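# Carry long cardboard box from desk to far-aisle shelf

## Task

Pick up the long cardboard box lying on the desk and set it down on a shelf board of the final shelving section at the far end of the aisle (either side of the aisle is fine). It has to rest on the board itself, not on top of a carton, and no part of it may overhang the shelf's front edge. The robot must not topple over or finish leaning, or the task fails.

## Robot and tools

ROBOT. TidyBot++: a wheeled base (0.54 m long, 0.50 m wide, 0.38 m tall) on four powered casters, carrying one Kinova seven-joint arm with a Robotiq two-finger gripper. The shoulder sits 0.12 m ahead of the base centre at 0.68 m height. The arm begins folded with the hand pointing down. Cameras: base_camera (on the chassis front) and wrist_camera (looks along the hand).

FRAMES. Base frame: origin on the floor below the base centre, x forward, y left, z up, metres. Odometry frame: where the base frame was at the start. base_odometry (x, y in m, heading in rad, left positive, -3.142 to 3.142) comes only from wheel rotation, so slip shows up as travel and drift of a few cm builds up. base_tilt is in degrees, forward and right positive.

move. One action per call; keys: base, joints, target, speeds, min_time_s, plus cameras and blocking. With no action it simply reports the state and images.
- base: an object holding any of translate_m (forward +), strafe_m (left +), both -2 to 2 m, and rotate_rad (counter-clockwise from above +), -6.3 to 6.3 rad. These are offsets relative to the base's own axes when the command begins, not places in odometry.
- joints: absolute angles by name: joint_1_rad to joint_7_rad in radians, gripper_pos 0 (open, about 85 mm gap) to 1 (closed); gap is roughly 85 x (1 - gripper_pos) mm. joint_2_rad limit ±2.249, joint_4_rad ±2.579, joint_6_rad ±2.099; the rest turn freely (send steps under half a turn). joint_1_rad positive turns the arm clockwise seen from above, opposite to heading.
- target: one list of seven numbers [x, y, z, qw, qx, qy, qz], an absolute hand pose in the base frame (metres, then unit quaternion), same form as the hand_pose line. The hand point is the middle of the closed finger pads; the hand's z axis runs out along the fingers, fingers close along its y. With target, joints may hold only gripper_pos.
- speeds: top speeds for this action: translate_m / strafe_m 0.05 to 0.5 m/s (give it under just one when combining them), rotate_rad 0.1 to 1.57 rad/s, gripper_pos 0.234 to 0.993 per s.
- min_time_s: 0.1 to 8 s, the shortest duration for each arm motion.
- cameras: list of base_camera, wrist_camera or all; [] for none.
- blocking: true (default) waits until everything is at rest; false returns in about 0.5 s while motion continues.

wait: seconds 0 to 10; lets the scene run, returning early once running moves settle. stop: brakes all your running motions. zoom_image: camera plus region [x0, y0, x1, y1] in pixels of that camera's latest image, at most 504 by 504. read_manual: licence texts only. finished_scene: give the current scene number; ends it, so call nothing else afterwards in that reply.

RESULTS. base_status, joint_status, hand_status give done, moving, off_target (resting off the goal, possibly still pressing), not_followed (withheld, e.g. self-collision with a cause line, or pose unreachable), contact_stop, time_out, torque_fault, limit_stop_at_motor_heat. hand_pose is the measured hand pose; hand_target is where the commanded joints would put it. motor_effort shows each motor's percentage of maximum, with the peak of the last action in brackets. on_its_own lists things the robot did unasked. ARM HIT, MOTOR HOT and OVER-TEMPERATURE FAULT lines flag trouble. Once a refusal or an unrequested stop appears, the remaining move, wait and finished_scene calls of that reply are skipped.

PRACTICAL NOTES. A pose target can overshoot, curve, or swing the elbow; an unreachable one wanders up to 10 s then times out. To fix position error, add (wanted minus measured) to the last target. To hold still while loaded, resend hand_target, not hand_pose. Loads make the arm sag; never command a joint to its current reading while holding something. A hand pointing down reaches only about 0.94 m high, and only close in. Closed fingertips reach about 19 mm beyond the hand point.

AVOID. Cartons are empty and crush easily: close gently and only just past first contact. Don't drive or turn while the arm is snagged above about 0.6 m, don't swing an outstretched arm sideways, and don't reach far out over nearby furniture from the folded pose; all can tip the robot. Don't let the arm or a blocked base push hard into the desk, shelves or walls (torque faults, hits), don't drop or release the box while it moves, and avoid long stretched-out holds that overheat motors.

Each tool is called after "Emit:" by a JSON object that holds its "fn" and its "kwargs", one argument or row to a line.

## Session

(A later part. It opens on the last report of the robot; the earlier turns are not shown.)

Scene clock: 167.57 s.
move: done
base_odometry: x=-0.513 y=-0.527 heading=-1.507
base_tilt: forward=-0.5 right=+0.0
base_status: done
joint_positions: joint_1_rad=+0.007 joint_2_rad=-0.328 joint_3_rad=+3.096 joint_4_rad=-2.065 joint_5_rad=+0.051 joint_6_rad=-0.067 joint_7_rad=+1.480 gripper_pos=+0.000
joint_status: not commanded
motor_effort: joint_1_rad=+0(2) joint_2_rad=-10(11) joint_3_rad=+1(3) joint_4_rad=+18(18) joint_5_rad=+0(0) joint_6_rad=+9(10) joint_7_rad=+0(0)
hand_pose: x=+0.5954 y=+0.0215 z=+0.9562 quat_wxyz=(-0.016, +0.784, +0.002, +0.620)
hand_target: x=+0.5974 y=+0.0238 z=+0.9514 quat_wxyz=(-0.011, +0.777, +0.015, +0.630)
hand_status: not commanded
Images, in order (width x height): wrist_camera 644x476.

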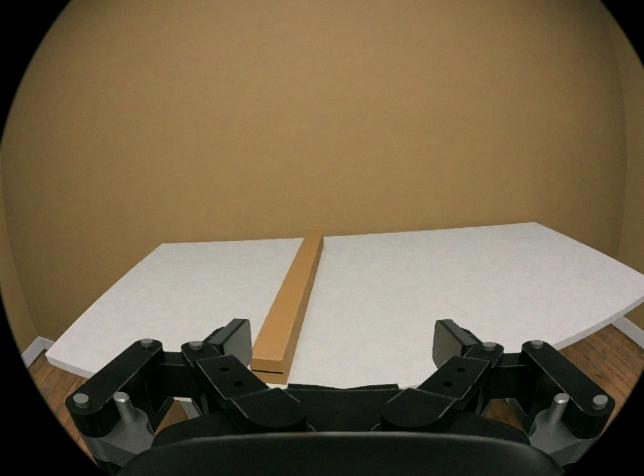

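Emit:
{"fn": "move", "kwargs": {
  "base": {"translate_m": 0.35, "strafe_m": 0.1},
  "speeds": {"translate_m": 0.3},
  "cameras": ["all"]
}}

Scene clock: 171.20 s.
move: done
base_odometry: x=-0.391 y=-0.870 heading=-1.508
base_tilt: forward=-0.6 right=+0.0
base_status: done
joint_positions: joint_1_rad=+0.007 joint_2_rad=-0.326 joint_3_rad=+3.096 joint_4_rad=-2.066 joint_5_rad=+0.051 joint_6_rad=-0.065 joint_7_rad=+1.480 gripper_pos=+0.000
joint_status: not commanded
motor_effort: joint_1_rad=+1(2) joint_2_rad=-10(12) joint_3_rad=+1(2) joint_4_rad=+18(18) joint_5_rad=+0(0) joint_6_rad=+9(10) joint_7_rad=+0(0)
hand_pose: x=+0.5961 y=+0.0215 z=+0.9546 quat_wxyz=(-0.017, +0.785, +0.002, +0.619)
hand_target: x=+0.5974 y=+0.0238 z=+0.9514 quat_wxyz=(-0.011, +0.777, +0.015, +0.630)
hand_status: not commanded
pictures: base_camera, wrist_camera
Images, in order (width x height): base_camera 644x364, wrist_camera 644x476.

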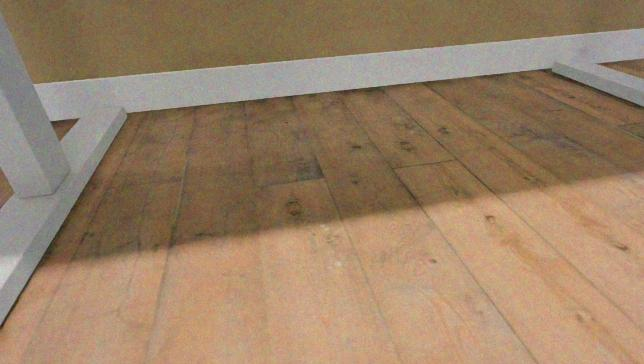

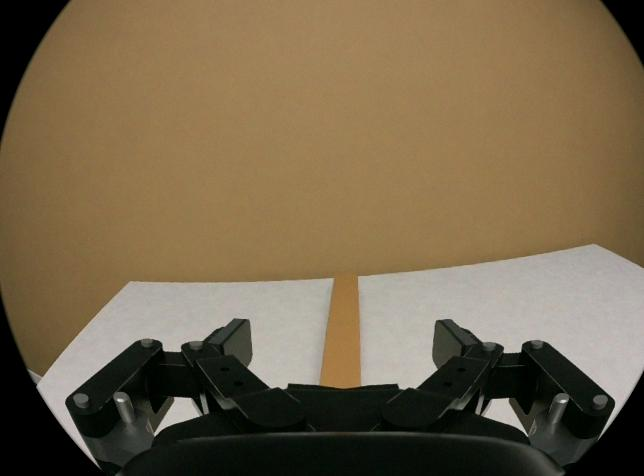

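Emit:
{"fn": "move", "kwargs": {
  "target": [0.74, 0.02, 0.92, 0, 0.9063, 0, 0.4226],
  "min_time_s": 3,
  "cameras": ["wrist_camera"]
}}

Scene clock: 176.83 s.
move: done
base_odometry: x=-0.391 y=-0.870 heading=-1.508
base_tilt: forward=-0.4 right=+0.0
base_status: not commanded
joint_positions: joint_1_rad=-0.052 joint_2_rad=+0.143 joint_3_rad=+3.144 joint_4_rad=-1.348 joint_5_rad=+0.051 joint_6_rad=-0.704 joint_7_rad=+1.480 gripper_pos=+0.000
joint_status: not commanded
motor_effort: joint_1_rad=+1(2) joint_2_rad=-25(26) joint_3_rad=+0(2) joint_4_rad=+17(19) joint_5_rad=+0(1) joint_6_rad=+8(10) joint_7_rad=+0(0)
hand_pose: x=+0.7446 y=+0.0222 z=+0.9418 quat_wxyz=(-0.008, +0.890, -0.009, +0.456)
hand_target: x=+0.7400 y=+0.0200 z=+0.9200 quat_wxyz=(+0.000, +0.906, +0.000, +0.423)
hand_status: done (0.022 m and 4.5 deg from the pose sent, 0.148 m and 26.6 deg at the start)
Images, in order (width x height): wrist_camera 644x476.

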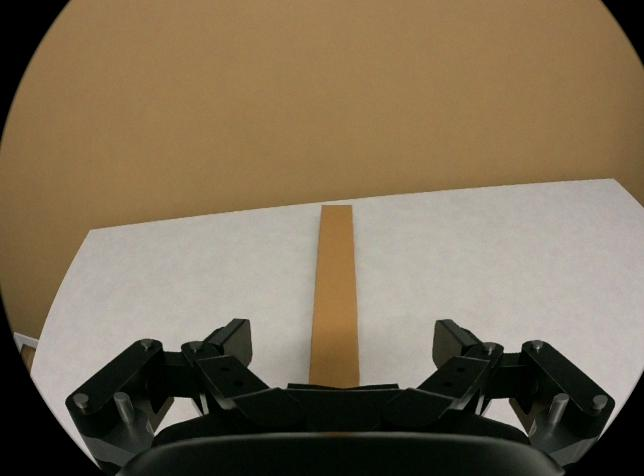

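Emit:
{"fn": "move", "kwargs": {
  "target": [0.77, 0.027, 0.82, 0, 0.9063, 0, 0.4226],
  "min_time_s": 2,
  "cameras": ["wrist_camera"]
}}

Scene clock: 180.70 s.
move: done
base_odometry: x=-0.391 y=-0.870 heading=-1.508
base_tilt: forward=-0.4 right=+0.0
base_status: not commanded
joint_positions: joint_1_rad=-0.088 joint_2_rad=+0.231 joint_3_rad=+3.175 joint_4_rad=-1.504 joint_5_rad=+0.051 joint_6_rad=-0.546 joint_7_rad=+1.480 gripper_pos=+0.000
joint_status: not commanded
motor_effort: joint_1_rad=+0(2) joint_2_rad=-27(28) joint_3_rad=+0(2) joint_4_rad=+17(18) joint_5_rad=+1(1) joint_6_rad=+7(8) joint_7_rad=+0(0)
hand_pose: x=+0.7611 y=+0.0301 z=+0.8374 quat_wxyz=(-0.006, +0.908, +0.000, +0.418)
hand_target: x=+0.7700 y=+0.0270 z=+0.8200 quat_wxyz=(+0.000, +0.906, +0.000, +0.423)
hand_status: done (0.020 m and 0.9 deg from the pose sent, 0.125 m and 4.5 deg at the start)
Images, in order (width x height): wrist_camera 644x476.

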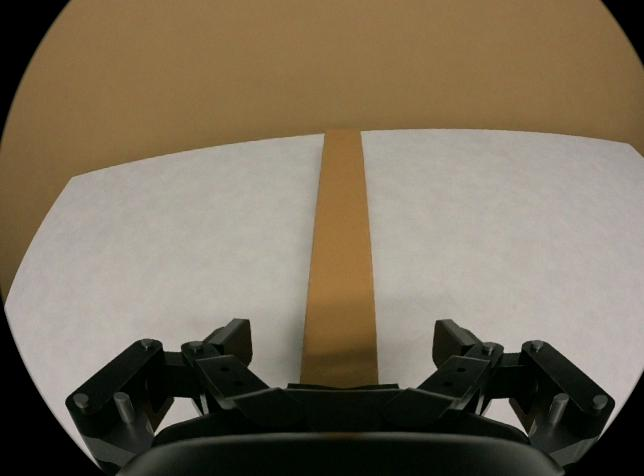

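Emit:
{"fn": "move", "kwargs": {
  "target": [0.785, 0.025, 0.77, 0, 0.9063, 0, 0.4226],
  "min_time_s": 2,
  "cameras": ["wrist_camera"]
}}

Emit:
{"fn": "zoom_image", "kwargs": {
  "camera": "wrist_camera",
  "region": [200, 240, 500, 440]
}}

Scene clock: 184.40 s.
move: done
base_odometry: x=-0.391 y=-0.870 heading=-1.508
base_tilt: forward=-0.5 right=+0.0
base_status: not commanded
joint_positions: joint_1_rad=-0.094 joint_2_rad=+0.295 joint_3_rad=+3.194 joint_4_rad=-1.575 joint_5_rad=+0.051 joint_6_rad=-0.407 joint_7_rad=+1.480 gripper_pos=+0.000
joint_status: not commanded
motor_effort: joint_1_rad=+1(2) joint_2_rad=-29(29) joint_3_rad=+1(2) joint_4_rad=+17(17) joint_5_rad=+0(1) joint_6_rad=+7(8) joint_7_rad=+0(0)
hand_pose: x=+0.7788 y=+0.0255 z=+0.7900 quat_wxyz=(-0.002, +0.908, -0.001, +0.420)
hand_target: x=+0.7850 y=+0.0250 z=+0.7700 quat_wxyz=(+0.000, +0.906, +0.000, +0.423)
hand_status: done (0.021 m and 0.5 deg from the pose sent, 0.072 m and 0.9 deg at the start)
Images, in order (width x height): wrist_camera 644x476.

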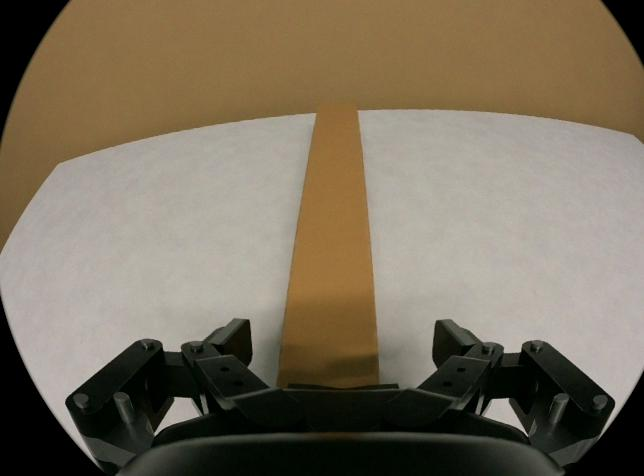

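Scaled by 1.680.

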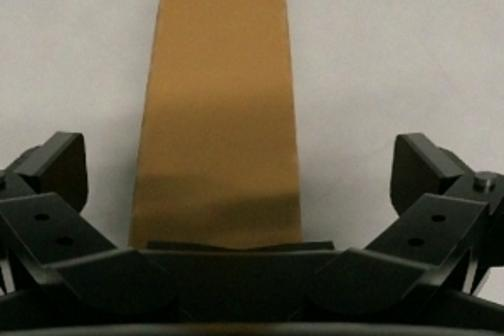

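Emit:
{"fn": "move", "kwargs": {
  "target": [0.79, 0.032, 0.745, 0, 0.9063, 0, 0.4226],
  "min_time_s": 2,
  "cameras": ["wrist_camera"]
}}

Emit:
{"fn": "zoom_image", "kwargs": {
  "camera": "wrist_camera",
  "region": [200, 240, 500, 440]
}}

Scene clock: 187.73 s.
move: done
base_odometry: x=-0.391 y=-0.870 heading=-1.508
base_tilt: forward=-0.5 right=+0.0
base_status: not commanded
joint_positions: joint_1_rad=-0.133 joint_2_rad=+0.328 joint_3_rad=+3.227 joint_4_rad=-1.610 joint_5_rad=+0.051 joint_6_rad=-0.338 joint_7_rad=+1.480 gripper_pos=+0.000
joint_status: not commanded
motor_effort: joint_1_rad=+1(2) joint_2_rad=-30(30) joint_3_rad=+1(2) joint_4_rad=+16(17) joint_5_rad=+0(1) joint_6_rad=+7(8) joint_7_rad=+0(0)
hand_pose: x=+0.7851 y=+0.0330 z=+0.7660 quat_wxyz=(+0.000, +0.907, +0.006, +0.421)
hand_target: x=+0.7900 y=+0.0320 z=+0.7450 quat_wxyz=(+0.000, +0.906, +0.000, +0.423)
hand_status: done (0.022 m and 0.8 deg from the pose sent, 0.047 m and 0.5 deg at the start)
Images, in order (width x height): wrist_camera 644x476.

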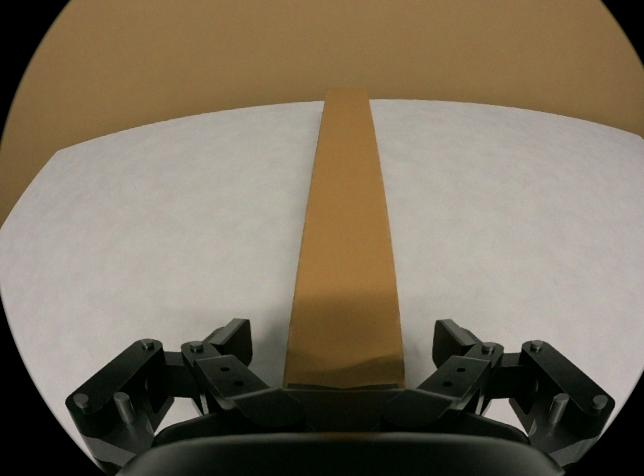

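Scaled by 1.680.

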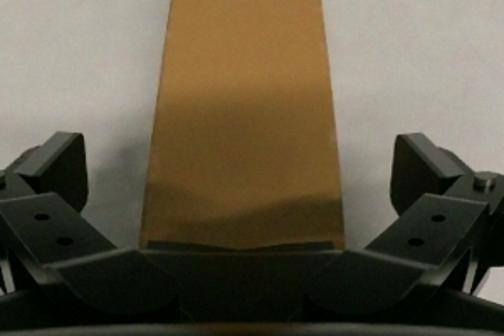

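Emit:
{"fn": "move", "kwargs": {
  "target": [0.79, 0.031, 0.733, 0, 0.9063, 0, 0.4226],
  "min_time_s": 2,
  "cameras": ["wrist_camera"]
}}

Emit:
{"fn": "zoom_image", "kwargs": {
  "camera": "wrist_camera",
  "region": [200, 240, 500, 440]
}}

Scene clock: 193.20 s.
move: done
base_odometry: x=-0.391 y=-0.870 heading=-1.508
base_tilt: forward=-0.5 right=+0.0
base_status: not commanded
joint_positions: joint_1_rad=-0.133 joint_2_rad=+0.340 joint_3_rad=+3.231 joint_4_rad=-1.634 joint_5_rad=+0.051 joint_6_rad=-0.302 joint_7_rad=+1.480 gripper_pos=+0.000
joint_status: not commanded
motor_effort: joint_1_rad=+1(2) joint_2_rad=-30(30) joint_3_rad=+1(2) joint_4_rad=+16(17) joint_5_rad=+0(1) joint_6_rad=+7(8) joint_7_rad=+0(0)
hand_pose: x=+0.7858 y=+0.0313 z=+0.7544 quat_wxyz=(+0.001, +0.907, +0.006, +0.421)
hand_target: x=+0.7900 y=+0.0310 z=+0.7330 quat_wxyz=(+0.000, +0.906, +0.000, +0.423)
hand_status: done (0.022 m and 0.7 deg from the pose sent, 0.033 m and 0.8 deg at the start)
Images, in order (width x height): wrist_camera 644x476.

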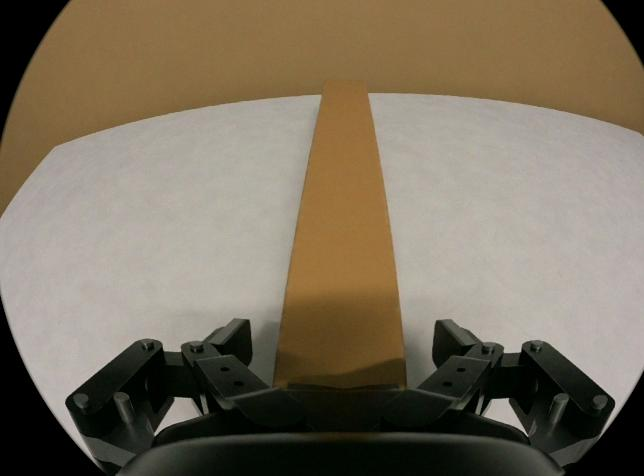

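Scaled by 1.680.

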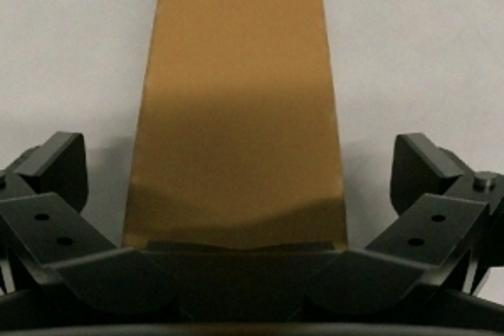

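Emit:
{"fn": "move", "kwargs": {
  "joints": {"gripper_pos": 0.32},
  "speeds": {"gripper_pos": 0.234},
  "cameras": ["wrist_camera"]
}}

Emit:
{"fn": "zoom_image", "kwargs": {
  "camera": "wrist_camera",
  "region": [200, 240, 500, 440]
}}

Scene clock: 196.83 s.
move: done
base_odometry: x=-0.391 y=-0.870 heading=-1.508
base_tilt: forward=-0.4 right=+0.0
base_status: not commanded
joint_positions: joint_1_rad=-0.133 joint_2_rad=+0.340 joint_3_rad=+3.231 joint_4_rad=-1.634 joint_5_rad=+0.051 joint_6_rad=-0.302 joint_7_rad=+1.480 gripper_pos=+0.319
joint_status: all done
motor_effort: joint_1_rad=+2(2) joint_2_rad=-30(30) joint_3_rad=+1(2) joint_4_rad=+16(17) joint_5_rad=+0(1) joint_6_rad=+7(8) joint_7_rad=+0(0)
hand_pose: x=+0.7858 y=+0.0313 z=+0.7545 quat_wxyz=(+0.001, +0.907, +0.006, +0.421)
hand_target: x=+0.7900 y=+0.0310 z=+0.7330 quat_wxyz=(+0.000, +0.906, +0.000, +0.423)
hand_status: not commanded
Images, in order (width x height): wrist_camera 644x476.

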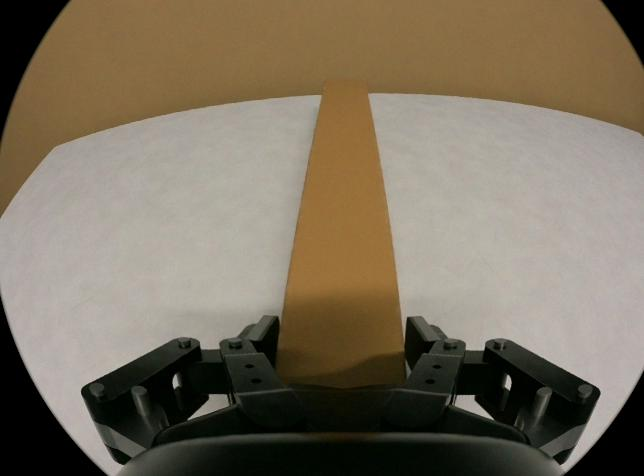

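Scaled by 1.680.

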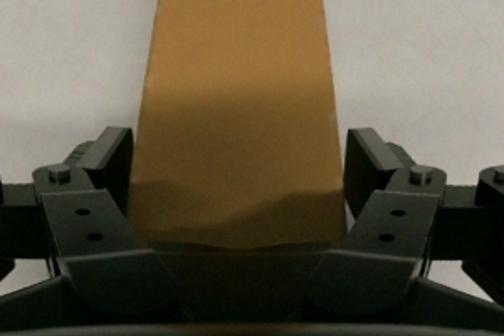

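Emit:
{"fn": "move", "kwargs": {
  "joints": {"gripper_pos": 0.36},
  "speeds": {"gripper_pos": 0.234},
  "cameras": []
}}

Emit:
{"fn": "move", "kwargs": {
  "joints": {"gripper_pos": 0.38},
  "speeds": {"gripper_pos": 0.234},
  "cameras": ["wrist_camera"]
}}

Emit:
{"fn": "zoom_image", "kwargs": {
  "camera": "wrist_camera",
  "region": [200, 240, 500, 440]
}}

Scene clock: 198.43 s.
move: done
base_odometry: x=-0.391 y=-0.870 heading=-1.508
base_tilt: forward=-0.3 right=+0.0
base_status: not commanded
joint_positions: joint_1_rad=-0.133 joint_2_rad=+0.340 joint_3_rad=+3.231 joint_4_rad=-1.634 joint_5_rad=+0.051 joint_6_rad=-0.302 joint_7_rad=+1.480 gripper_pos=+0.359
joint_status: all done
motor_effort: joint_1_rad=+1(1) joint_2_rad=-30(30) joint_3_rad=+1(2) joint_4_rad=+16(16) joint_5_rad=+0(1) joint_6_rad=+8(8) joint_7_rad=+0(0)
hand_pose: x=+0.7858 y=+0.0314 z=+0.7545 quat_wxyz=(+0.001, +0.907, +0.006, +0.421)
hand_target: x=+0.7900 y=+0.0310 z=+0.7330 quat_wxyz=(+0.000, +0.906, +0.000, +0.423)
hand_status: not commanded

Scene clock: 199.10 s.
move: done
base_odometry: x=-0.391 y=-0.870 heading=-1.508
base_tilt: forward=-0.3 right=+0.0
base_status: not commanded
joint_positions: joint_1_rad=-0.134 joint_2_rad=+0.340 joint_3_rad=+3.231 joint_4_rad=-1.634 joint_5_rad=+0.051 joint_6_rad=-0.301 joint_7_rad=+1.480 gripper_pos=+0.379
joint_status: all done
motor_effort: joint_1_rad=+1(2) joint_2_rad=-30(30) joint_3_rad=+1(2) joint_4_rad=+16(16) joint_5_rad=+0(1) joint_6_rad=+7(8) joint_7_rad=+0(0)
hand_pose: x=+0.7859 y=+0.0319 z=+0.7545 quat_wxyz=(+0.001, +0.907, +0.006, +0.421)
hand_target: x=+0.7900 y=+0.0310 z=+0.7330 quat_wxyz=(+0.000, +0.906, +0.000, +0.423)
hand_status: not commanded
Images, in order (width x height): wrist_camera 644x476.

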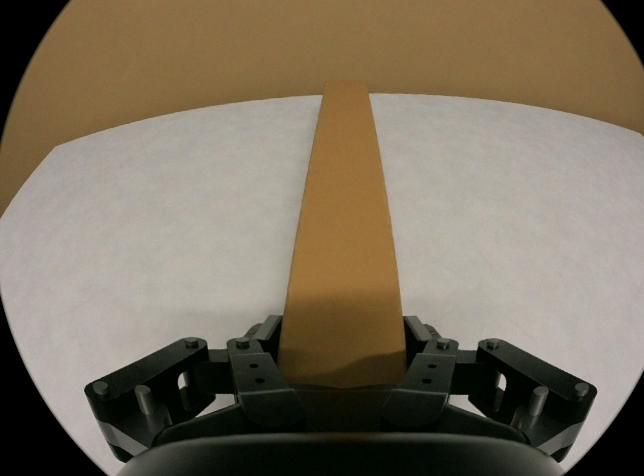

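Scaled by 1.680.

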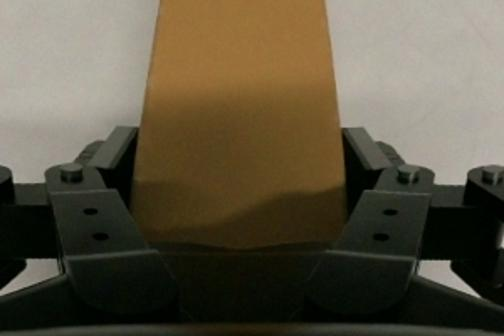

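Emit:
{"fn": "move", "kwargs": {
  "joints": {"gripper_pos": 0.395},
  "speeds": {"gripper_pos": 0.234},
  "cameras": []
}}

Emit:
{"fn": "move", "kwargs": {
  "joints": {"gripper_pos": 0.41},
  "speeds": {"gripper_pos": 0.234},
  "cameras": ["wrist_camera"]
}}

Emit:
{"fn": "zoom_image", "kwargs": {
  "camera": "wrist_camera",
  "region": [200, 240, 500, 440]
}}

Scene clock: 200.77 s.
move: done
base_odometry: x=-0.391 y=-0.870 heading=-1.508
base_tilt: forward=-0.4 right=+0.0
base_status: not commanded
joint_positions: joint_1_rad=-0.134 joint_2_rad=+0.340 joint_3_rad=+3.231 joint_4_rad=-1.634 joint_5_rad=+0.051 joint_6_rad=-0.301 joint_7_rad=+1.480 gripper_pos=+0.395
joint_status: all done
motor_effort: joint_1_rad=+1(2) joint_2_rad=-30(30) joint_3_rad=+1(2) joint_4_rad=+16(16) joint_5_rad=+0(1) joint_6_rad=+7(9) joint_7_rad=+0(0)
hand_pose: x=+0.7859 y=+0.0321 z=+0.7546 quat_wxyz=(+0.001, +0.907, +0.007, +0.421)
hand_target: x=+0.7900 y=+0.0310 z=+0.7330 quat_wxyz=(+0.000, +0.906, +0.000, +0.423)
hand_status: not commanded

Scene clock: 201.43 s.
move: done
base_odometry: x=-0.391 y=-0.870 heading=-1.508
base_tilt: forward=-0.6 right=+0.1
base_status: not commanded
joint_positions: joint_1_rad=-0.135 joint_2_rad=+0.340 joint_3_rad=+3.231 joint_4_rad=-1.634 joint_5_rad=+0.051 joint_6_rad=-0.301 joint_7_rad=+1.480 gripper_pos=+0.411
joint_status: all done
motor_effort: joint_1_rad=+2(2) joint_2_rad=-30(30) joint_3_rad=+1(2) joint_4_rad=+16(16) joint_5_rad=+1(1) joint_6_rad=+7(8) joint_7_rad=+0(0)
hand_pose: x=+0.7859 y=+0.0323 z=+0.7546 quat_wxyz=(+0.001, +0.907, +0.007, +0.421)
hand_target: x=+0.7900 y=+0.0310 z=+0.7330 quat_wxyz=(+0.000, +0.906, +0.000, +0.423)
hand_status: not commanded
Images, in order (width x height): wrist_camera 644x476.

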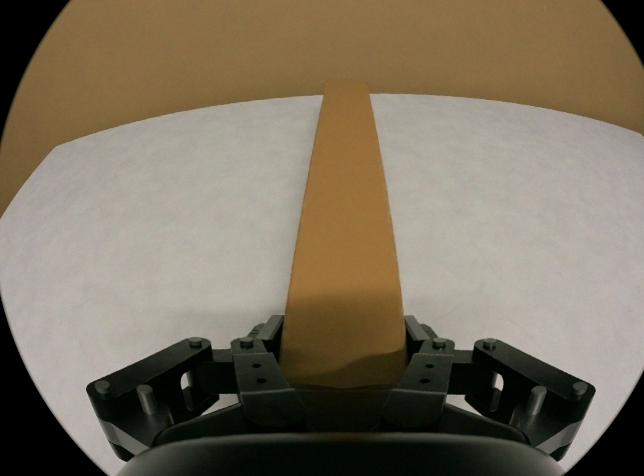

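Scaled by 1.680.

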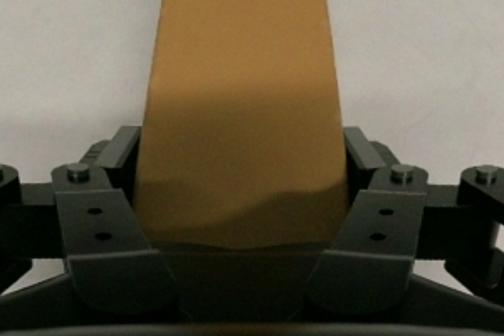

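Emit:
{"fn": "move", "kwargs": {
  "joints": {"gripper_pos": 0.425},
  "speeds": {"gripper_pos": 0.234},
  "cameras": []
}}

Emit:
{"fn": "move", "kwargs": {
  "joints": {"gripper_pos": 0.44},
  "speeds": {"gripper_pos": 0.234},
  "cameras": ["wrist_camera"]
}}

Emit:
{"fn": "zoom_image", "kwargs": {
  "camera": "wrist_camera",
  "region": [200, 240, 500, 440]
}}

Scene clock: 203.00 s.
move: done
base_odometry: x=-0.391 y=-0.870 heading=-1.508
base_tilt: forward=-0.4 right=+0.0
base_status: not commanded
joint_positions: joint_1_rad=-0.135 joint_2_rad=+0.340 joint_3_rad=+3.231 joint_4_rad=-1.634 joint_5_rad=+0.051 joint_6_rad=-0.301 joint_7_rad=+1.480 gripper_pos=+0.423
joint_status: all done
motor_effort: joint_1_rad=+1(1) joint_2_rad=-29(30) joint_3_rad=+1(2) joint_4_rad=+16(16) joint_5_rad=+1(1) joint_6_rad=+7(8) joint_7_rad=+0(0)
hand_pose: x=+0.7860 y=+0.0323 z=+0.7547 quat_wxyz=(+0.001, +0.907, +0.007, +0.422)
hand_target: x=+0.7900 y=+0.0310 z=+0.7330 quat_wxyz=(+0.000, +0.906, +0.000, +0.423)
hand_status: not commanded

Scene clock: 203.63 s.
move: done
base_odometry: x=-0.391 y=-0.870 heading=-1.508
base_tilt: forward=-0.4 right=+0.1
base_status: not commanded
joint_positions: joint_1_rad=-0.135 joint_2_rad=+0.340 joint_3_rad=+3.232 joint_4_rad=-1.634 joint_5_rad=+0.051 joint_6_rad=-0.300 joint_7_rad=+1.480 gripper_pos=+0.438
joint_status: all done
motor_effort: joint_1_rad=+0(2) joint_2_rad=-29(30) joint_3_rad=+1(2) joint_4_rad=+16(16) joint_5_rad=+1(1) joint_6_rad=+7(8) joint_7_rad=+0(0)
hand_pose: x=+0.7861 y=+0.0321 z=+0.7548 quat_wxyz=(+0.001, +0.907, +0.007, +0.422)
hand_target: x=+0.7900 y=+0.0310 z=+0.7330 quat_wxyz=(+0.000, +0.906, +0.000, +0.423)
hand_status: not commanded
Images, in order (width x height): wrist_camera 644x476.

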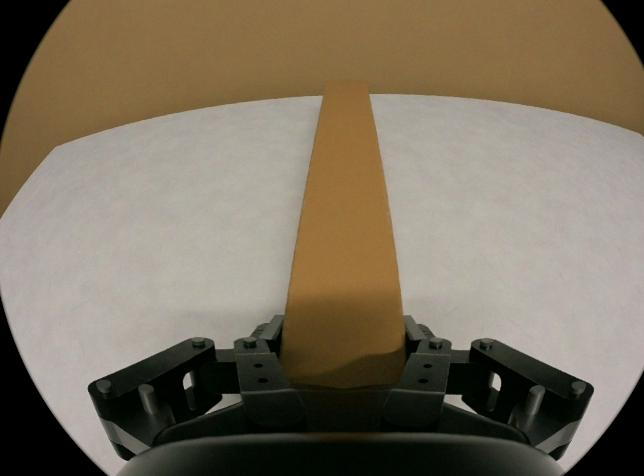

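Scaled by 1.680.

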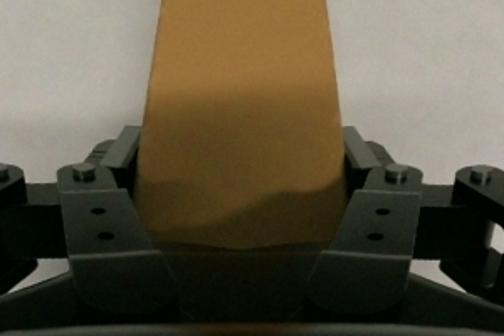

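Emit:
{"fn": "move", "kwargs": {
  "target": [0.785, 0.032, 0.79, 0, 0.9063, 0, 0.4226],
  "min_time_s": 3,
  "cameras": ["wrist_camera"]
}}

Emit:
{"fn": "zoom_image", "kwargs": {
  "camera": "wrist_camera",
  "region": [200, 40, 500, 440]
}}

Scene clock: 207.83 s.
move: done
base_odometry: x=-0.391 y=-0.870 heading=-1.508
base_tilt: forward=-0.5 right=+0.1
base_status: not commanded
joint_positions: joint_1_rad=-0.135 joint_2_rad=+0.339 joint_3_rad=+3.232 joint_4_rad=-1.580 joint_5_rad=+0.051 joint_6_rad=-0.334 joint_7_rad=+1.480 gripper_pos=+0.438
joint_status: not commanded
motor_effort: joint_1_rad=+1(2) joint_2_rad=-30(30) joint_3_rad=+1(2) joint_4_rad=+17(17) joint_5_rad=+0(1) joint_6_rad=+8(8) joint_7_rad=+0(0)
hand_pose: x=+0.7962 y=+0.0327 z=+0.7755 quat_wxyz=(+0.001, +0.902, +0.006, +0.431)
hand_target: x=+0.7850 y=+0.0320 z=+0.7900 quat_wxyz=(+0.000, +0.906, +0.000, +0.423)
hand_status: done (0.018 m and 1.3 deg from the pose sent, 0.035 m and 0.8 deg at the start)
Images, in order (width x height): wrist_camera 644x476.

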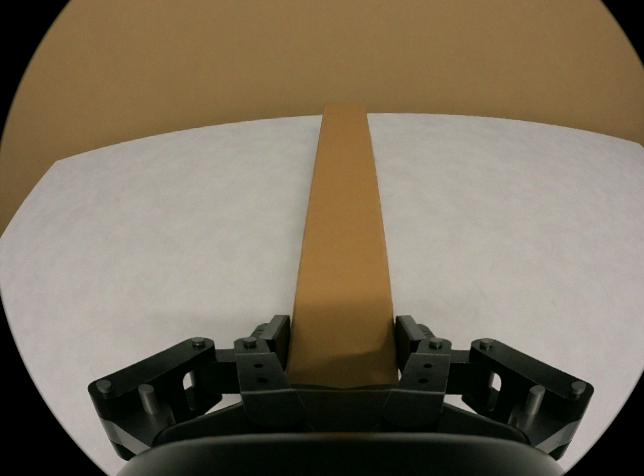

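Scaled by 1.260.

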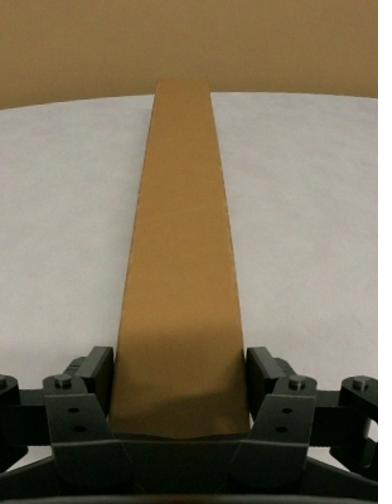

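Emit:
{"fn": "move", "kwargs": {
  "joints": {"gripper_pos": 0.33},
  "cameras": []
}}

Emit:
{"fn": "move", "kwargs": {
  "target": [0.785, 0.031, 0.722, 0, 0.9063, 0, 0.4226],
  "min_time_s": 2,
  "cameras": ["wrist_camera"]
}}

Emit:
{"fn": "zoom_image", "kwargs": {
  "camera": "wrist_camera",
  "region": [200, 240, 500, 440]
}}

Scene clock: 212.40 s.
move: done
base_odometry: x=-0.391 y=-0.870 heading=-1.508
base_tilt: forward=-0.4 right=+0.1
base_status: not commanded
joint_positions: joint_1_rad=-0.135 joint_2_rad=+0.339 joint_3_rad=+3.232 joint_4_rad=-1.580 joint_5_rad=+0.051 joint_6_rad=-0.334 joint_7_rad=+1.480 gripper_pos=+0.331
joint_status: all done
motor_effort: joint_1_rad=+1(2) joint_2_rad=-30(30) joint_3_rad=+2(2) joint_4_rad=+16(17) joint_5_rad=+0(1) joint_6_rad=+7(8) joint_7_rad=+0(0)
hand_pose: x=+0.7962 y=+0.0327 z=+0.7755 quat_wxyz=(+0.001, +0.902, +0.006, +0.431)
hand_target: x=+0.7850 y=+0.0320 z=+0.7900 quat_wxyz=(+0.000, +0.906, +0.000, +0.423)
hand_status: not commanded

Scene clock: 214.70 s.
move: done
base_odometry: x=-0.391 y=-0.870 heading=-1.508
base_tilt: forward=-0.4 right=+0.1
base_status: not commanded
joint_positions: joint_1_rad=-0.142 joint_2_rad=+0.340 joint_3_rad=+3.241 joint_4_rad=-1.660 joint_5_rad=+0.051 joint_6_rad=-0.252 joint_7_rad=+1.480 gripper_pos=+0.331
joint_status: not commanded
motor_effort: joint_1_rad=+1(2) joint_2_rad=-26(30) joint_3_rad=+1(2) joint_4_rad=+14(17) joint_5_rad=+1(1) joint_6_rad=+7(8) joint_7_rad=+0(0)
hand_pose: x=+0.7874 y=+0.0316 z=+0.7530 quat_wxyz=(+0.001, +0.902, +0.007, +0.432)
hand_target: x=+0.7850 y=+0.0310 z=+0.7220 quat_wxyz=(+0.000, +0.906, +0.000, +0.423)
hand_status: done (0.031 m and 1.5 deg from the pose sent, 0.055 m and 1.2 deg at the start)
Images, in order (width x height): wrist_camera 644x476.

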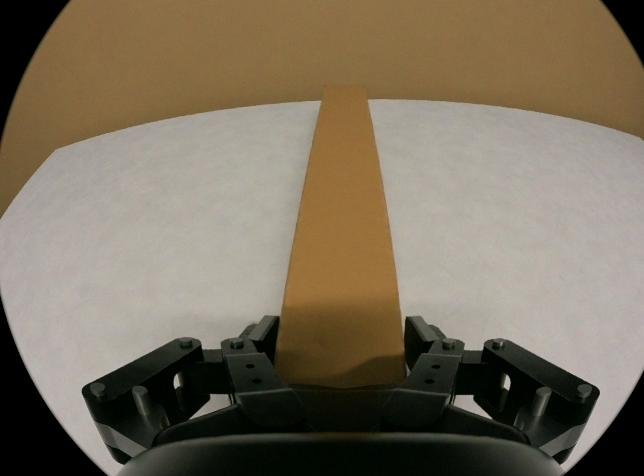

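Scaled by 1.680.

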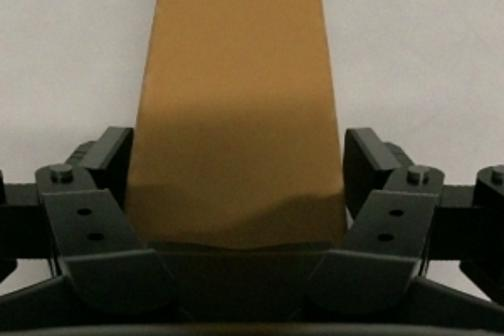

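Emit:
{"fn": "move", "kwargs": {
  "target": [0.785, 0.031, 0.733, 0, 0.9063, 0, 0.4226],
  "min_time_s": 1,
  "cameras": []
}}

Emit:
{"fn": "move", "kwargs": {
  "joints": {"gripper_pos": 0.44},
  "speeds": {"gripper_pos": 0.234},
  "cameras": []
}}

Emit:
{"fn": "move", "kwargs": {
  "joints": {"gripper_pos": 0.46},
  "speeds": {"gripper_pos": 0.234},
  "cameras": ["wrist_camera"]
}}

Emit:
{"fn": "zoom_image", "kwargs": {
  "camera": "wrist_camera",
  "region": [200, 240, 500, 440]
}}

Scene clock: 217.83 s.
move: done
base_odometry: x=-0.391 y=-0.870 heading=-1.508
base_tilt: forward=-0.5 right=+0.1
base_status: not commanded
joint_positions: joint_1_rad=-0.142 joint_2_rad=+0.340 joint_3_rad=+3.241 joint_4_rad=-1.660 joint_5_rad=+0.051 joint_6_rad=-0.251 joint_7_rad=+1.480 gripper_pos=+0.331
joint_status: not commanded
motor_effort: joint_1_rad=+1(2) joint_2_rad=-25(26) joint_3_rad=+1(2) joint_4_rad=+14(14) joint_5_rad=+0(1) joint_6_rad=+5(7) joint_7_rad=+0(0)
hand_pose: x=+0.7874 y=+0.0316 z=+0.7530 quat_wxyz=(+0.001, +0.902, +0.007, +0.432)
hand_target: x=+0.7850 y=+0.0310 z=+0.7330 quat_wxyz=(+0.000, +0.906, +0.000, +0.423)
hand_status: done (0.020 m and 1.5 deg from the pose sent, 0.020 m and 1.5 deg at the start)

Scene clock: 219.07 s.
move: done
base_odometry: x=-0.391 y=-0.870 heading=-1.508
base_tilt: forward=-0.4 right=+0.0
base_status: not commanded
joint_positions: joint_1_rad=-0.144 joint_2_rad=+0.339 joint_3_rad=+3.241 joint_4_rad=-1.660 joint_5_rad=+0.051 joint_6_rad=-0.251 joint_7_rad=+1.480 gripper_pos=+0.437
joint_status: all done
motor_effort: joint_1_rad=+1(2) joint_2_rad=-22(26) joint_3_rad=+1(2) joint_4_rad=+12(14) joint_5_rad=+0(1) joint_6_rad=+5(6) joint_7_rad=+0(0)
hand_pose: x=+0.7873 y=+0.0330 z=+0.7534 quat_wxyz=(+0.001, +0.902, +0.008, +0.432)
hand_target: x=+0.7850 y=+0.0310 z=+0.7330 quat_wxyz=(+0.000, +0.906, +0.000, +0.423)
hand_status: not commanded

Scene clock: 220.20 s.
move: done
base_odometry: x=-0.391 y=-0.870 heading=-1.508
base_tilt: forward=-0.4 right=+0.1
base_status: not commanded
joint_positions: joint_1_rad=-0.144 joint_2_rad=+0.339 joint_3_rad=+3.242 joint_4_rad=-1.660 joint_5_rad=+0.051 joint_6_rad=-0.251 joint_7_rad=+1.480 gripper_pos=+0.456
joint_status: all done
motor_effort: joint_1_rad=+1(1) joint_2_rad=-21(22) joint_3_rad=+1(1) joint_4_rad=+11(12) joint_5_rad=+0(1) joint_6_rad=+4(6) joint_7_rad=+1(1)
hand_pose: x=+0.7873 y=+0.0328 z=+0.7535 quat_wxyz=(+0.001, +0.902, +0.008, +0.433)
hand_target: x=+0.7850 y=+0.0310 z=+0.7330 quat_wxyz=(+0.000, +0.906, +0.000, +0.423)
hand_status: not commanded
Images, in order (width x height): wrist_camera 644x476.

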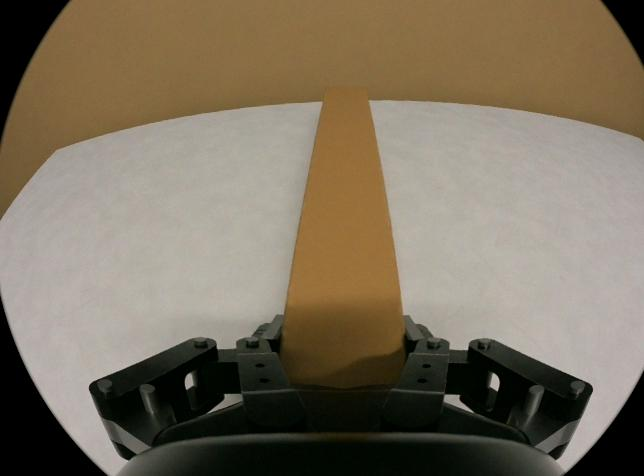

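Scaled by 1.680.

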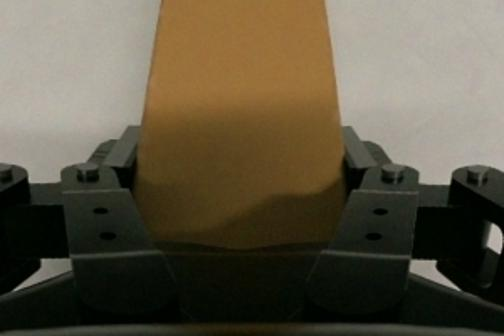

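Emit:
{"fn": "move", "kwargs": {
  "joints": {"gripper_pos": 0.475},
  "speeds": {"gripper_pos": 0.234},
  "cameras": []
}}

Emit:
{"fn": "move", "kwargs": {
  "target": [0.785, 0.031, 0.775, 0, 0.9063, 0, 0.4226],
  "min_time_s": 3,
  "cameras": ["wrist_camera"]
}}

Emit:
{"fn": "zoom_image", "kwargs": {
  "camera": "wrist_camera",
  "region": [200, 40, 500, 440]
}}

Scene clock: 222.60 s.
move: done
base_odometry: x=-0.391 y=-0.870 heading=-1.508
base_tilt: forward=-0.4 right=+0.1
base_status: not commanded
joint_positions: joint_1_rad=-0.144 joint_2_rad=+0.339 joint_3_rad=+3.242 joint_4_rad=-1.660 joint_5_rad=+0.051 joint_6_rad=-0.251 joint_7_rad=+1.480 gripper_pos=+0.472
joint_status: all done
motor_effort: joint_1_rad=+0(2) joint_2_rad=-21(21) joint_3_rad=+1(2) joint_4_rad=+12(12) joint_5_rad=+0(1) joint_6_rad=+4(6) joint_7_rad=+0(1)
hand_pose: x=+0.7873 y=+0.0328 z=+0.7536 quat_wxyz=(+0.001, +0.902, +0.008, +0.433)
hand_target: x=+0.7850 y=+0.0310 z=+0.7330 quat_wxyz=(+0.000, +0.906, +0.000, +0.423)
hand_status: not commanded

Scene clock: 225.90 s.
move: done
base_odometry: x=-0.391 y=-0.870 heading=-1.508
base_tilt: forward=-0.4 right=+0.1
base_status: not commanded
joint_positions: joint_1_rad=-0.144 joint_2_rad=+0.338 joint_3_rad=+3.242 joint_4_rad=-1.617 joint_5_rad=+0.051 joint_6_rad=-0.290 joint_7_rad=+1.480 gripper_pos=+0.472
joint_status: not commanded
motor_effort: joint_1_rad=+0(2) joint_2_rad=-31(31) joint_3_rad=+1(2) joint_4_rad=+17(17) joint_5_rad=+0(1) joint_6_rad=+8(9) joint_7_rad=+0(0)
hand_pose: x=+0.7933 y=+0.0328 z=+0.7670 quat_wxyz=(+0.002, +0.901, +0.007, +0.434)
hand_target: x=+0.7850 y=+0.0310 z=+0.7750 quat_wxyz=(+0.000, +0.906, +0.000, +0.423)
hand_status: done (0.012 m and 1.7 deg from the pose sent, 0.022 m and 1.6 deg at the start)
Images, in order (width x height): wrist_camera 644x476.

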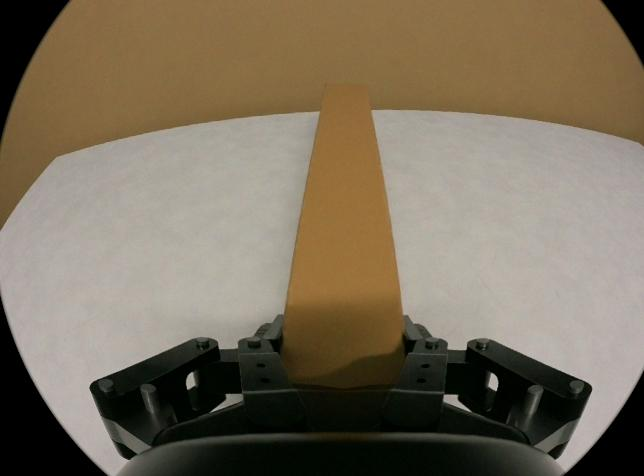

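Scaled by 1.260.

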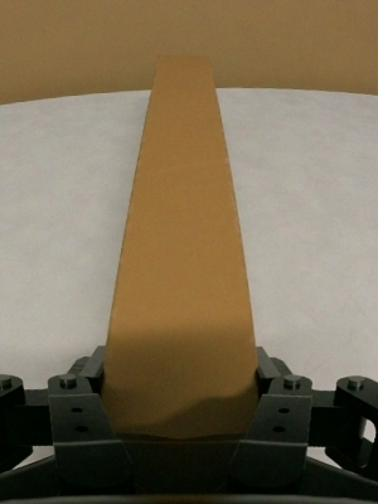

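Emit:
{"fn": "move", "kwargs": {
  "target": [0.78, 0.031, 0.84, 0, 0.9063, 0, 0.4226],
  "min_time_s": 3,
  "cameras": ["wrist_camera"]
}}

Emit:
{"fn": "move", "kwargs": {
  "target": [0.72, 0.025, 0.95, 0, 0.9063, 0, 0.4226],
  "min_time_s": 3,
  "cameras": ["wrist_camera"]
}}

Scene clock: 230.23 s.
move: done
base_odometry: x=-0.391 y=-0.870 heading=-1.508
base_tilt: forward=-0.5 right=+0.1
base_status: not commanded
joint_positions: joint_1_rad=-0.126 joint_2_rad=+0.312 joint_3_rad=+3.217 joint_4_rad=-1.471 joint_5_rad=+0.051 joint_6_rad=-0.484 joint_7_rad=+1.480 gripper_pos=+0.472
joint_status: not commanded
motor_effort: joint_1_rad=+1(2) joint_2_rad=-30(31) joint_3_rad=+1(2) joint_4_rad=+17(18) joint_5_rad=+0(1) joint_6_rad=+8(9) joint_7_rad=+0(0)
hand_pose: x=+0.7940 y=+0.0337 z=+0.8169 quat_wxyz=(+0.000, +0.905, +0.004, +0.425)
hand_target: x=+0.7800 y=+0.0310 z=+0.8400 quat_wxyz=(+0.000, +0.906, +0.000, +0.423)
hand_status: done (0.027 m and 0.5 deg from the pose sent, 0.074 m and 1.7 deg at the start)
Images, in order (width x height): wrist_camera 644x476.

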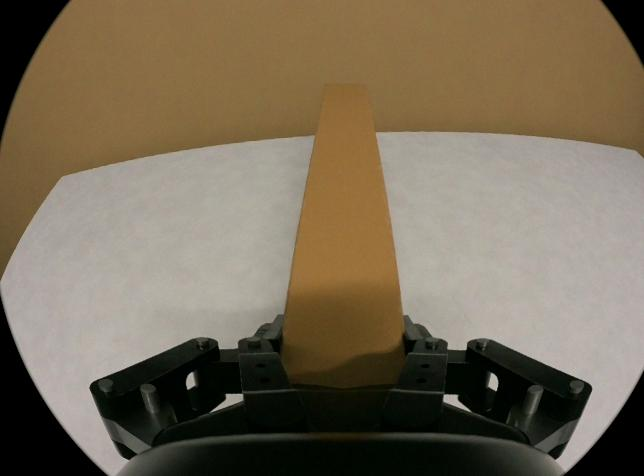

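Scene clock: 233.57 s.
move: done
base_odometry: x=-0.391 y=-0.870 heading=-1.508
base_tilt: forward=-0.5 right=+0.0
base_status: not commanded
joint_positions: joint_1_rad=-0.094 joint_2_rad=+0.162 joint_3_rad=+3.179 joint_4_rad=-1.302 joint_5_rad=+0.051 joint_6_rad=-0.797 joint_7_rad=+1.480 gripper_pos=+0.472
joint_status: not commanded
motor_effort: joint_1_rad=+1(2) joint_2_rad=-26(31) joint_3_rad=+1(2) joint_4_rad=+17(18) joint_5_rad=+0(1) joint_6_rad=+7(9) joint_7_rad=+0(0)
hand_pose: x=+0.7393 y=+0.0271 z=+0.9331 quat_wxyz=(-0.005, +0.904, -0.006, +0.427)
hand_target: x=+0.7200 y=+0.0250 z=+0.9500 quat_wxyz=(+0.000, +0.906, +0.000, +0.423)
hand_status: done (0.026 m and 1.0 deg from the pose sent, 0.153 m and 0.5 deg at the start)
Images, in order (width x height): wrist_camera 644x476.

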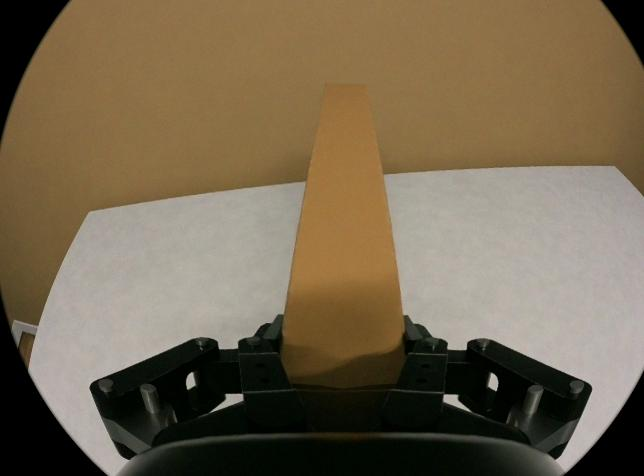

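Emit:
{"fn": "move", "kwargs": {
  "base": {"translate_m": -0.4},
  "speeds": {"translate_m": 0.25},
  "cameras": []
}}

Emit:
{"fn": "move", "kwargs": {
  "base": {"rotate_rad": 3.241},
  "speeds": {"rotate_rad": 0.7},
  "cameras": ["all"]
}}

Scene clock: 241.43 s.
move: done
base_odometry: x=-0.416 y=-0.470 heading=-1.508
base_tilt: forward=-0.5 right=+0.1
base_status: done
joint_positions: joint_1_rad=-0.090 joint_2_rad=+0.149 joint_3_rad=+3.176 joint_4_rad=-1.300 joint_5_rad=+0.051 joint_6_rad=-0.801 joint_7_rad=+1.480 gripper_pos=+0.472
joint_status: not commanded
motor_effort: joint_1_rad=+1(2) joint_2_rad=-25(29) joint_3_rad=+1(2) joint_4_rad=+18(18) joint_5_rad=+0(1) joint_6_rad=+7(9) joint_7_rad=+0(0)
hand_pose: x=+0.7356 y=+0.0254 z=+0.9407 quat_wxyz=(-0.005, +0.902, -0.007, +0.432)
hand_target: x=+0.7200 y=+0.0250 z=+0.9500 quat_wxyz=(+0.000, +0.906, +0.000, +0.423)
hand_status: not commanded

Scene clock: 246.87 s.
move: done
base_odometry: x=-0.416 y=-0.470 heading=+1.733
base_tilt: forward=-0.4 right=+0.1
base_status: done
joint_positions: joint_1_rad=-0.082 joint_2_rad=+0.149 joint_3_rad=+3.162 joint_4_rad=-1.300 joint_5_rad=+0.051 joint_6_rad=-0.801 joint_7_rad=+1.480 gripper_pos=+0.472
joint_status: not commanded
motor_effort: joint_1_rad=+1(4) joint_2_rad=-25(26) joint_3_rad=+1(4) joint_4_rad=+18(18) joint_5_rad=+0(2) joint_6_rad=+8(9) joint_7_rad=+0(0)
hand_pose: x=+0.7353 y=+0.0285 z=+0.9408 quat_wxyz=(-0.007, +0.902, -0.005, +0.432)
hand_target: x=+0.7200 y=+0.0250 z=+0.9500 quat_wxyz=(+0.000, +0.906, +0.000, +0.423)
hand_status: not commanded
pictures: base_camera, wrist_camera
Images, in order (width x height): base_camera 644x364, wrist_camera 644x476.

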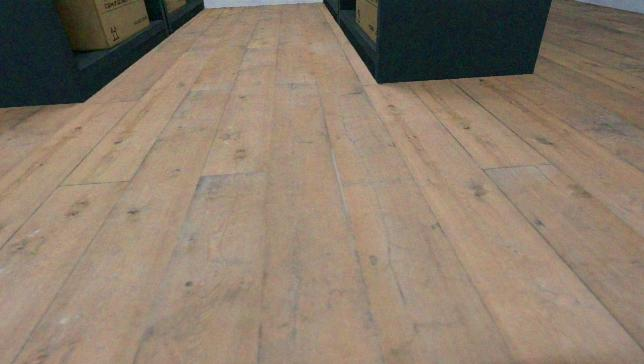

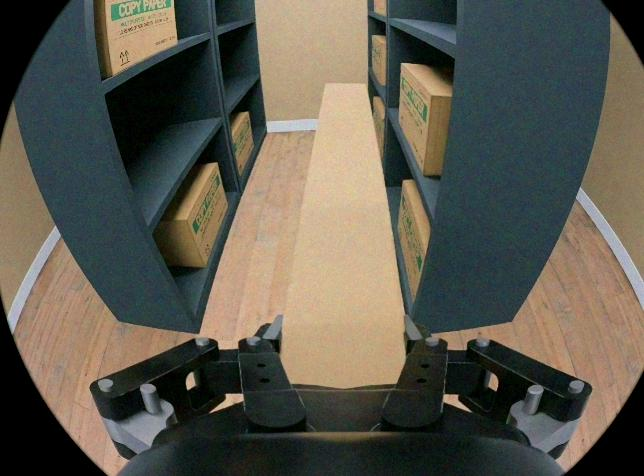

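Emit:
{"fn": "zoom_image", "kwargs": {
  "camera": "wrist_camera",
  "region": [60, 40, 320, 340]
}}

Scaled by 1.680.

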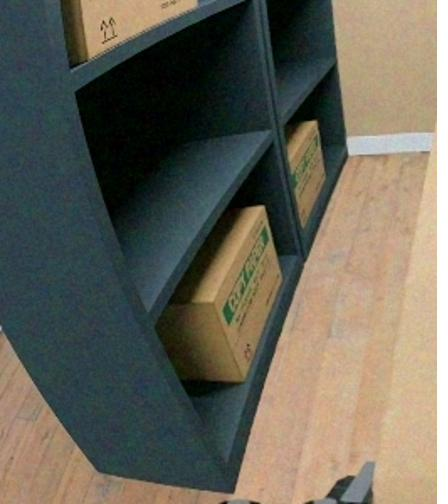

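Emit:
{"fn": "move", "kwargs": {
  "base": {"strafe_m": 0.145, "translate_m": -0.1},
  "speeds": {"translate_m": 0.25},
  "joints": {"joint_1_rad": -0.02, "joint_2_rad": 0.53, "joint_3_rad": 2.6, "joint_4_rad": -1.52, "joint_5_rad": 0.95, "joint_6_rad": -1.14, "joint_7_rad": 2.04},
  "min_time_s": 5,
  "cameras": ["all"]
}}

Scene clock: 261.03 s.
move: done
base_odometry: x=-0.543 y=-0.593 heading=+1.733
base_tilt: forward=-0.5 right=+0.0
base_status: done
joint_positions: joint_1_rad=-0.036 joint_2_rad=+0.506 joint_3_rad=+2.624 joint_4_rad=-1.492 joint_5_rad=+0.896 joint_6_rad=-1.082 joint_7_rad=+1.960 gripper_pos=+0.472
joint_status: all done
motor_effort: joint_1_rad=+2(3) joint_2_rad=-32(33) joint_3_rad=-3(3) joint_4_rad=+14(19) joint_5_rad=+5(5) joint_6_rad=+1(9) joint_7_rad=+0(1)
hand_pose: x=+0.7020 y=+0.0679 z=+0.6843 quat_wxyz=(+0.278, +0.776, +0.560, +0.090)
hand_target: x=+0.6899 y=+0.0467 z=+0.6698 quat_wxyz=(+0.296, +0.743, +0.600, +0.036)
hand_status: not commanded
pictures: base_camera, wrist_camera
Images, in order (width x height): base_camera 644x364, wrist_camera 644x476.

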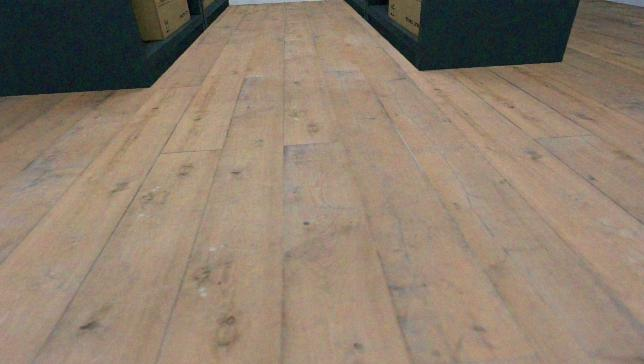

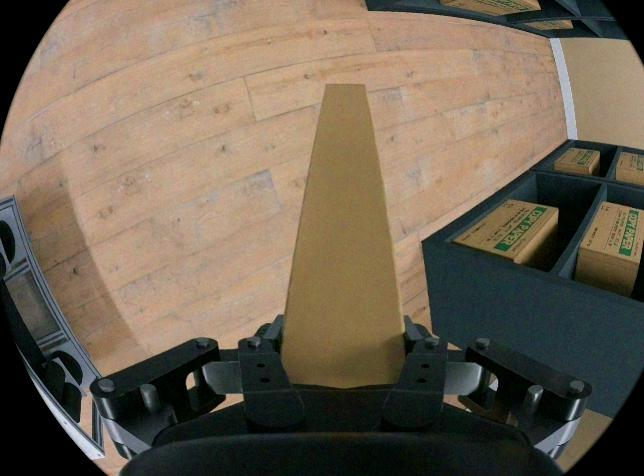

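Emit:
{"fn": "move", "kwargs": {
  "joints": {"joint_7_rad": 0.45},
  "min_time_s": 3,
  "cameras": ["wrist_camera"]
}}

Scene clock: 268.77 s.
move: done
base_odometry: x=-0.543 y=-0.593 heading=+1.733
base_tilt: forward=-0.5 right=+0.0
base_status: not commanded
joint_positions: joint_1_rad=-0.036 joint_2_rad=+0.506 joint_3_rad=+2.624 joint_4_rad=-1.492 joint_5_rad=+0.896 joint_6_rad=-1.082 joint_7_rad=+0.531 gripper_pos=+0.472
joint_status: all done
motor_effort: joint_1_rad=+1(2) joint_2_rad=-32(32) joint_3_rad=-2(3) joint_4_rad=+14(14) joint_5_rad=+5(5) joint_6_rad=+1(2) joint_7_rad=+0(1)
hand_pose: x=+0.7019 y=+0.0678 z=+0.6843 quat_wxyz=(+0.151, +0.953, -0.086, +0.250)
hand_target: x=+0.6899 y=+0.0467 z=+0.6698 quat_wxyz=(+0.181, +0.948, -0.110, +0.237)
hand_status: not commanded
Images, in order (width x height): wrist_camera 644x476.

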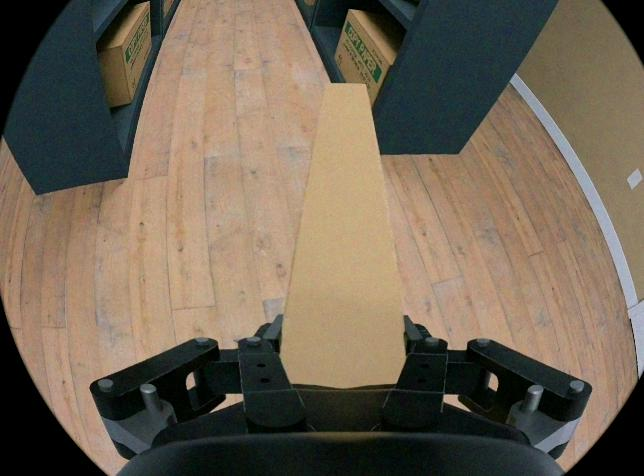

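Emit:
{"fn": "move", "kwargs": {
  "joints": {"joint_1_rad": -0.387, "joint_2_rad": 0.90, "joint_3_rad": 2.02, "joint_4_rad": -1.74, "joint_5_rad": 1.862, "joint_6_rad": -1.48, "joint_7_rad": -0.54},
  "min_time_s": 5,
  "cameras": ["wrist_camera"]
}}

Scene clock: 274.97 s.
move: done
base_odometry: x=-0.543 y=-0.593 heading=+1.733
base_tilt: forward=-0.4 right=+0.0
base_status: not commanded
joint_positions: joint_1_rad=-0.377 joint_2_rad=+0.873 joint_3_rad=+2.049 joint_4_rad=-1.716 joint_5_rad=+1.806 joint_6_rad=-1.417 joint_7_rad=-0.459 gripper_pos=+0.472
joint_status: all done
motor_effort: joint_1_rad=+1(3) joint_2_rad=-33(34) joint_3_rad=-8(9) joint_4_rad=+9(14) joint_5_rad=+7(8) joint_6_rad=-3(5) joint_7_rad=+0(1)
hand_pose: x=+0.6175 y=+0.3949 z=+0.6394 quat_wxyz=(-0.007, +0.890, +0.010, +0.455)
hand_target: x=+0.6125 y=+0.3981 z=+0.6413 quat_wxyz=(-0.019, +0.881, -0.009, +0.472)
hand_status: not commanded
Images, in order (width x height): wrist_camera 644x476.

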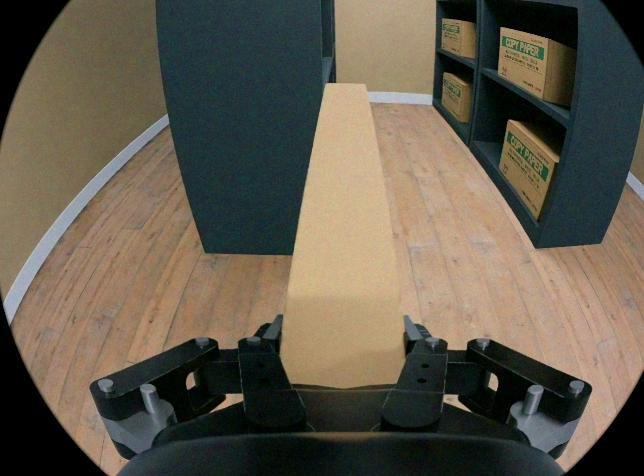

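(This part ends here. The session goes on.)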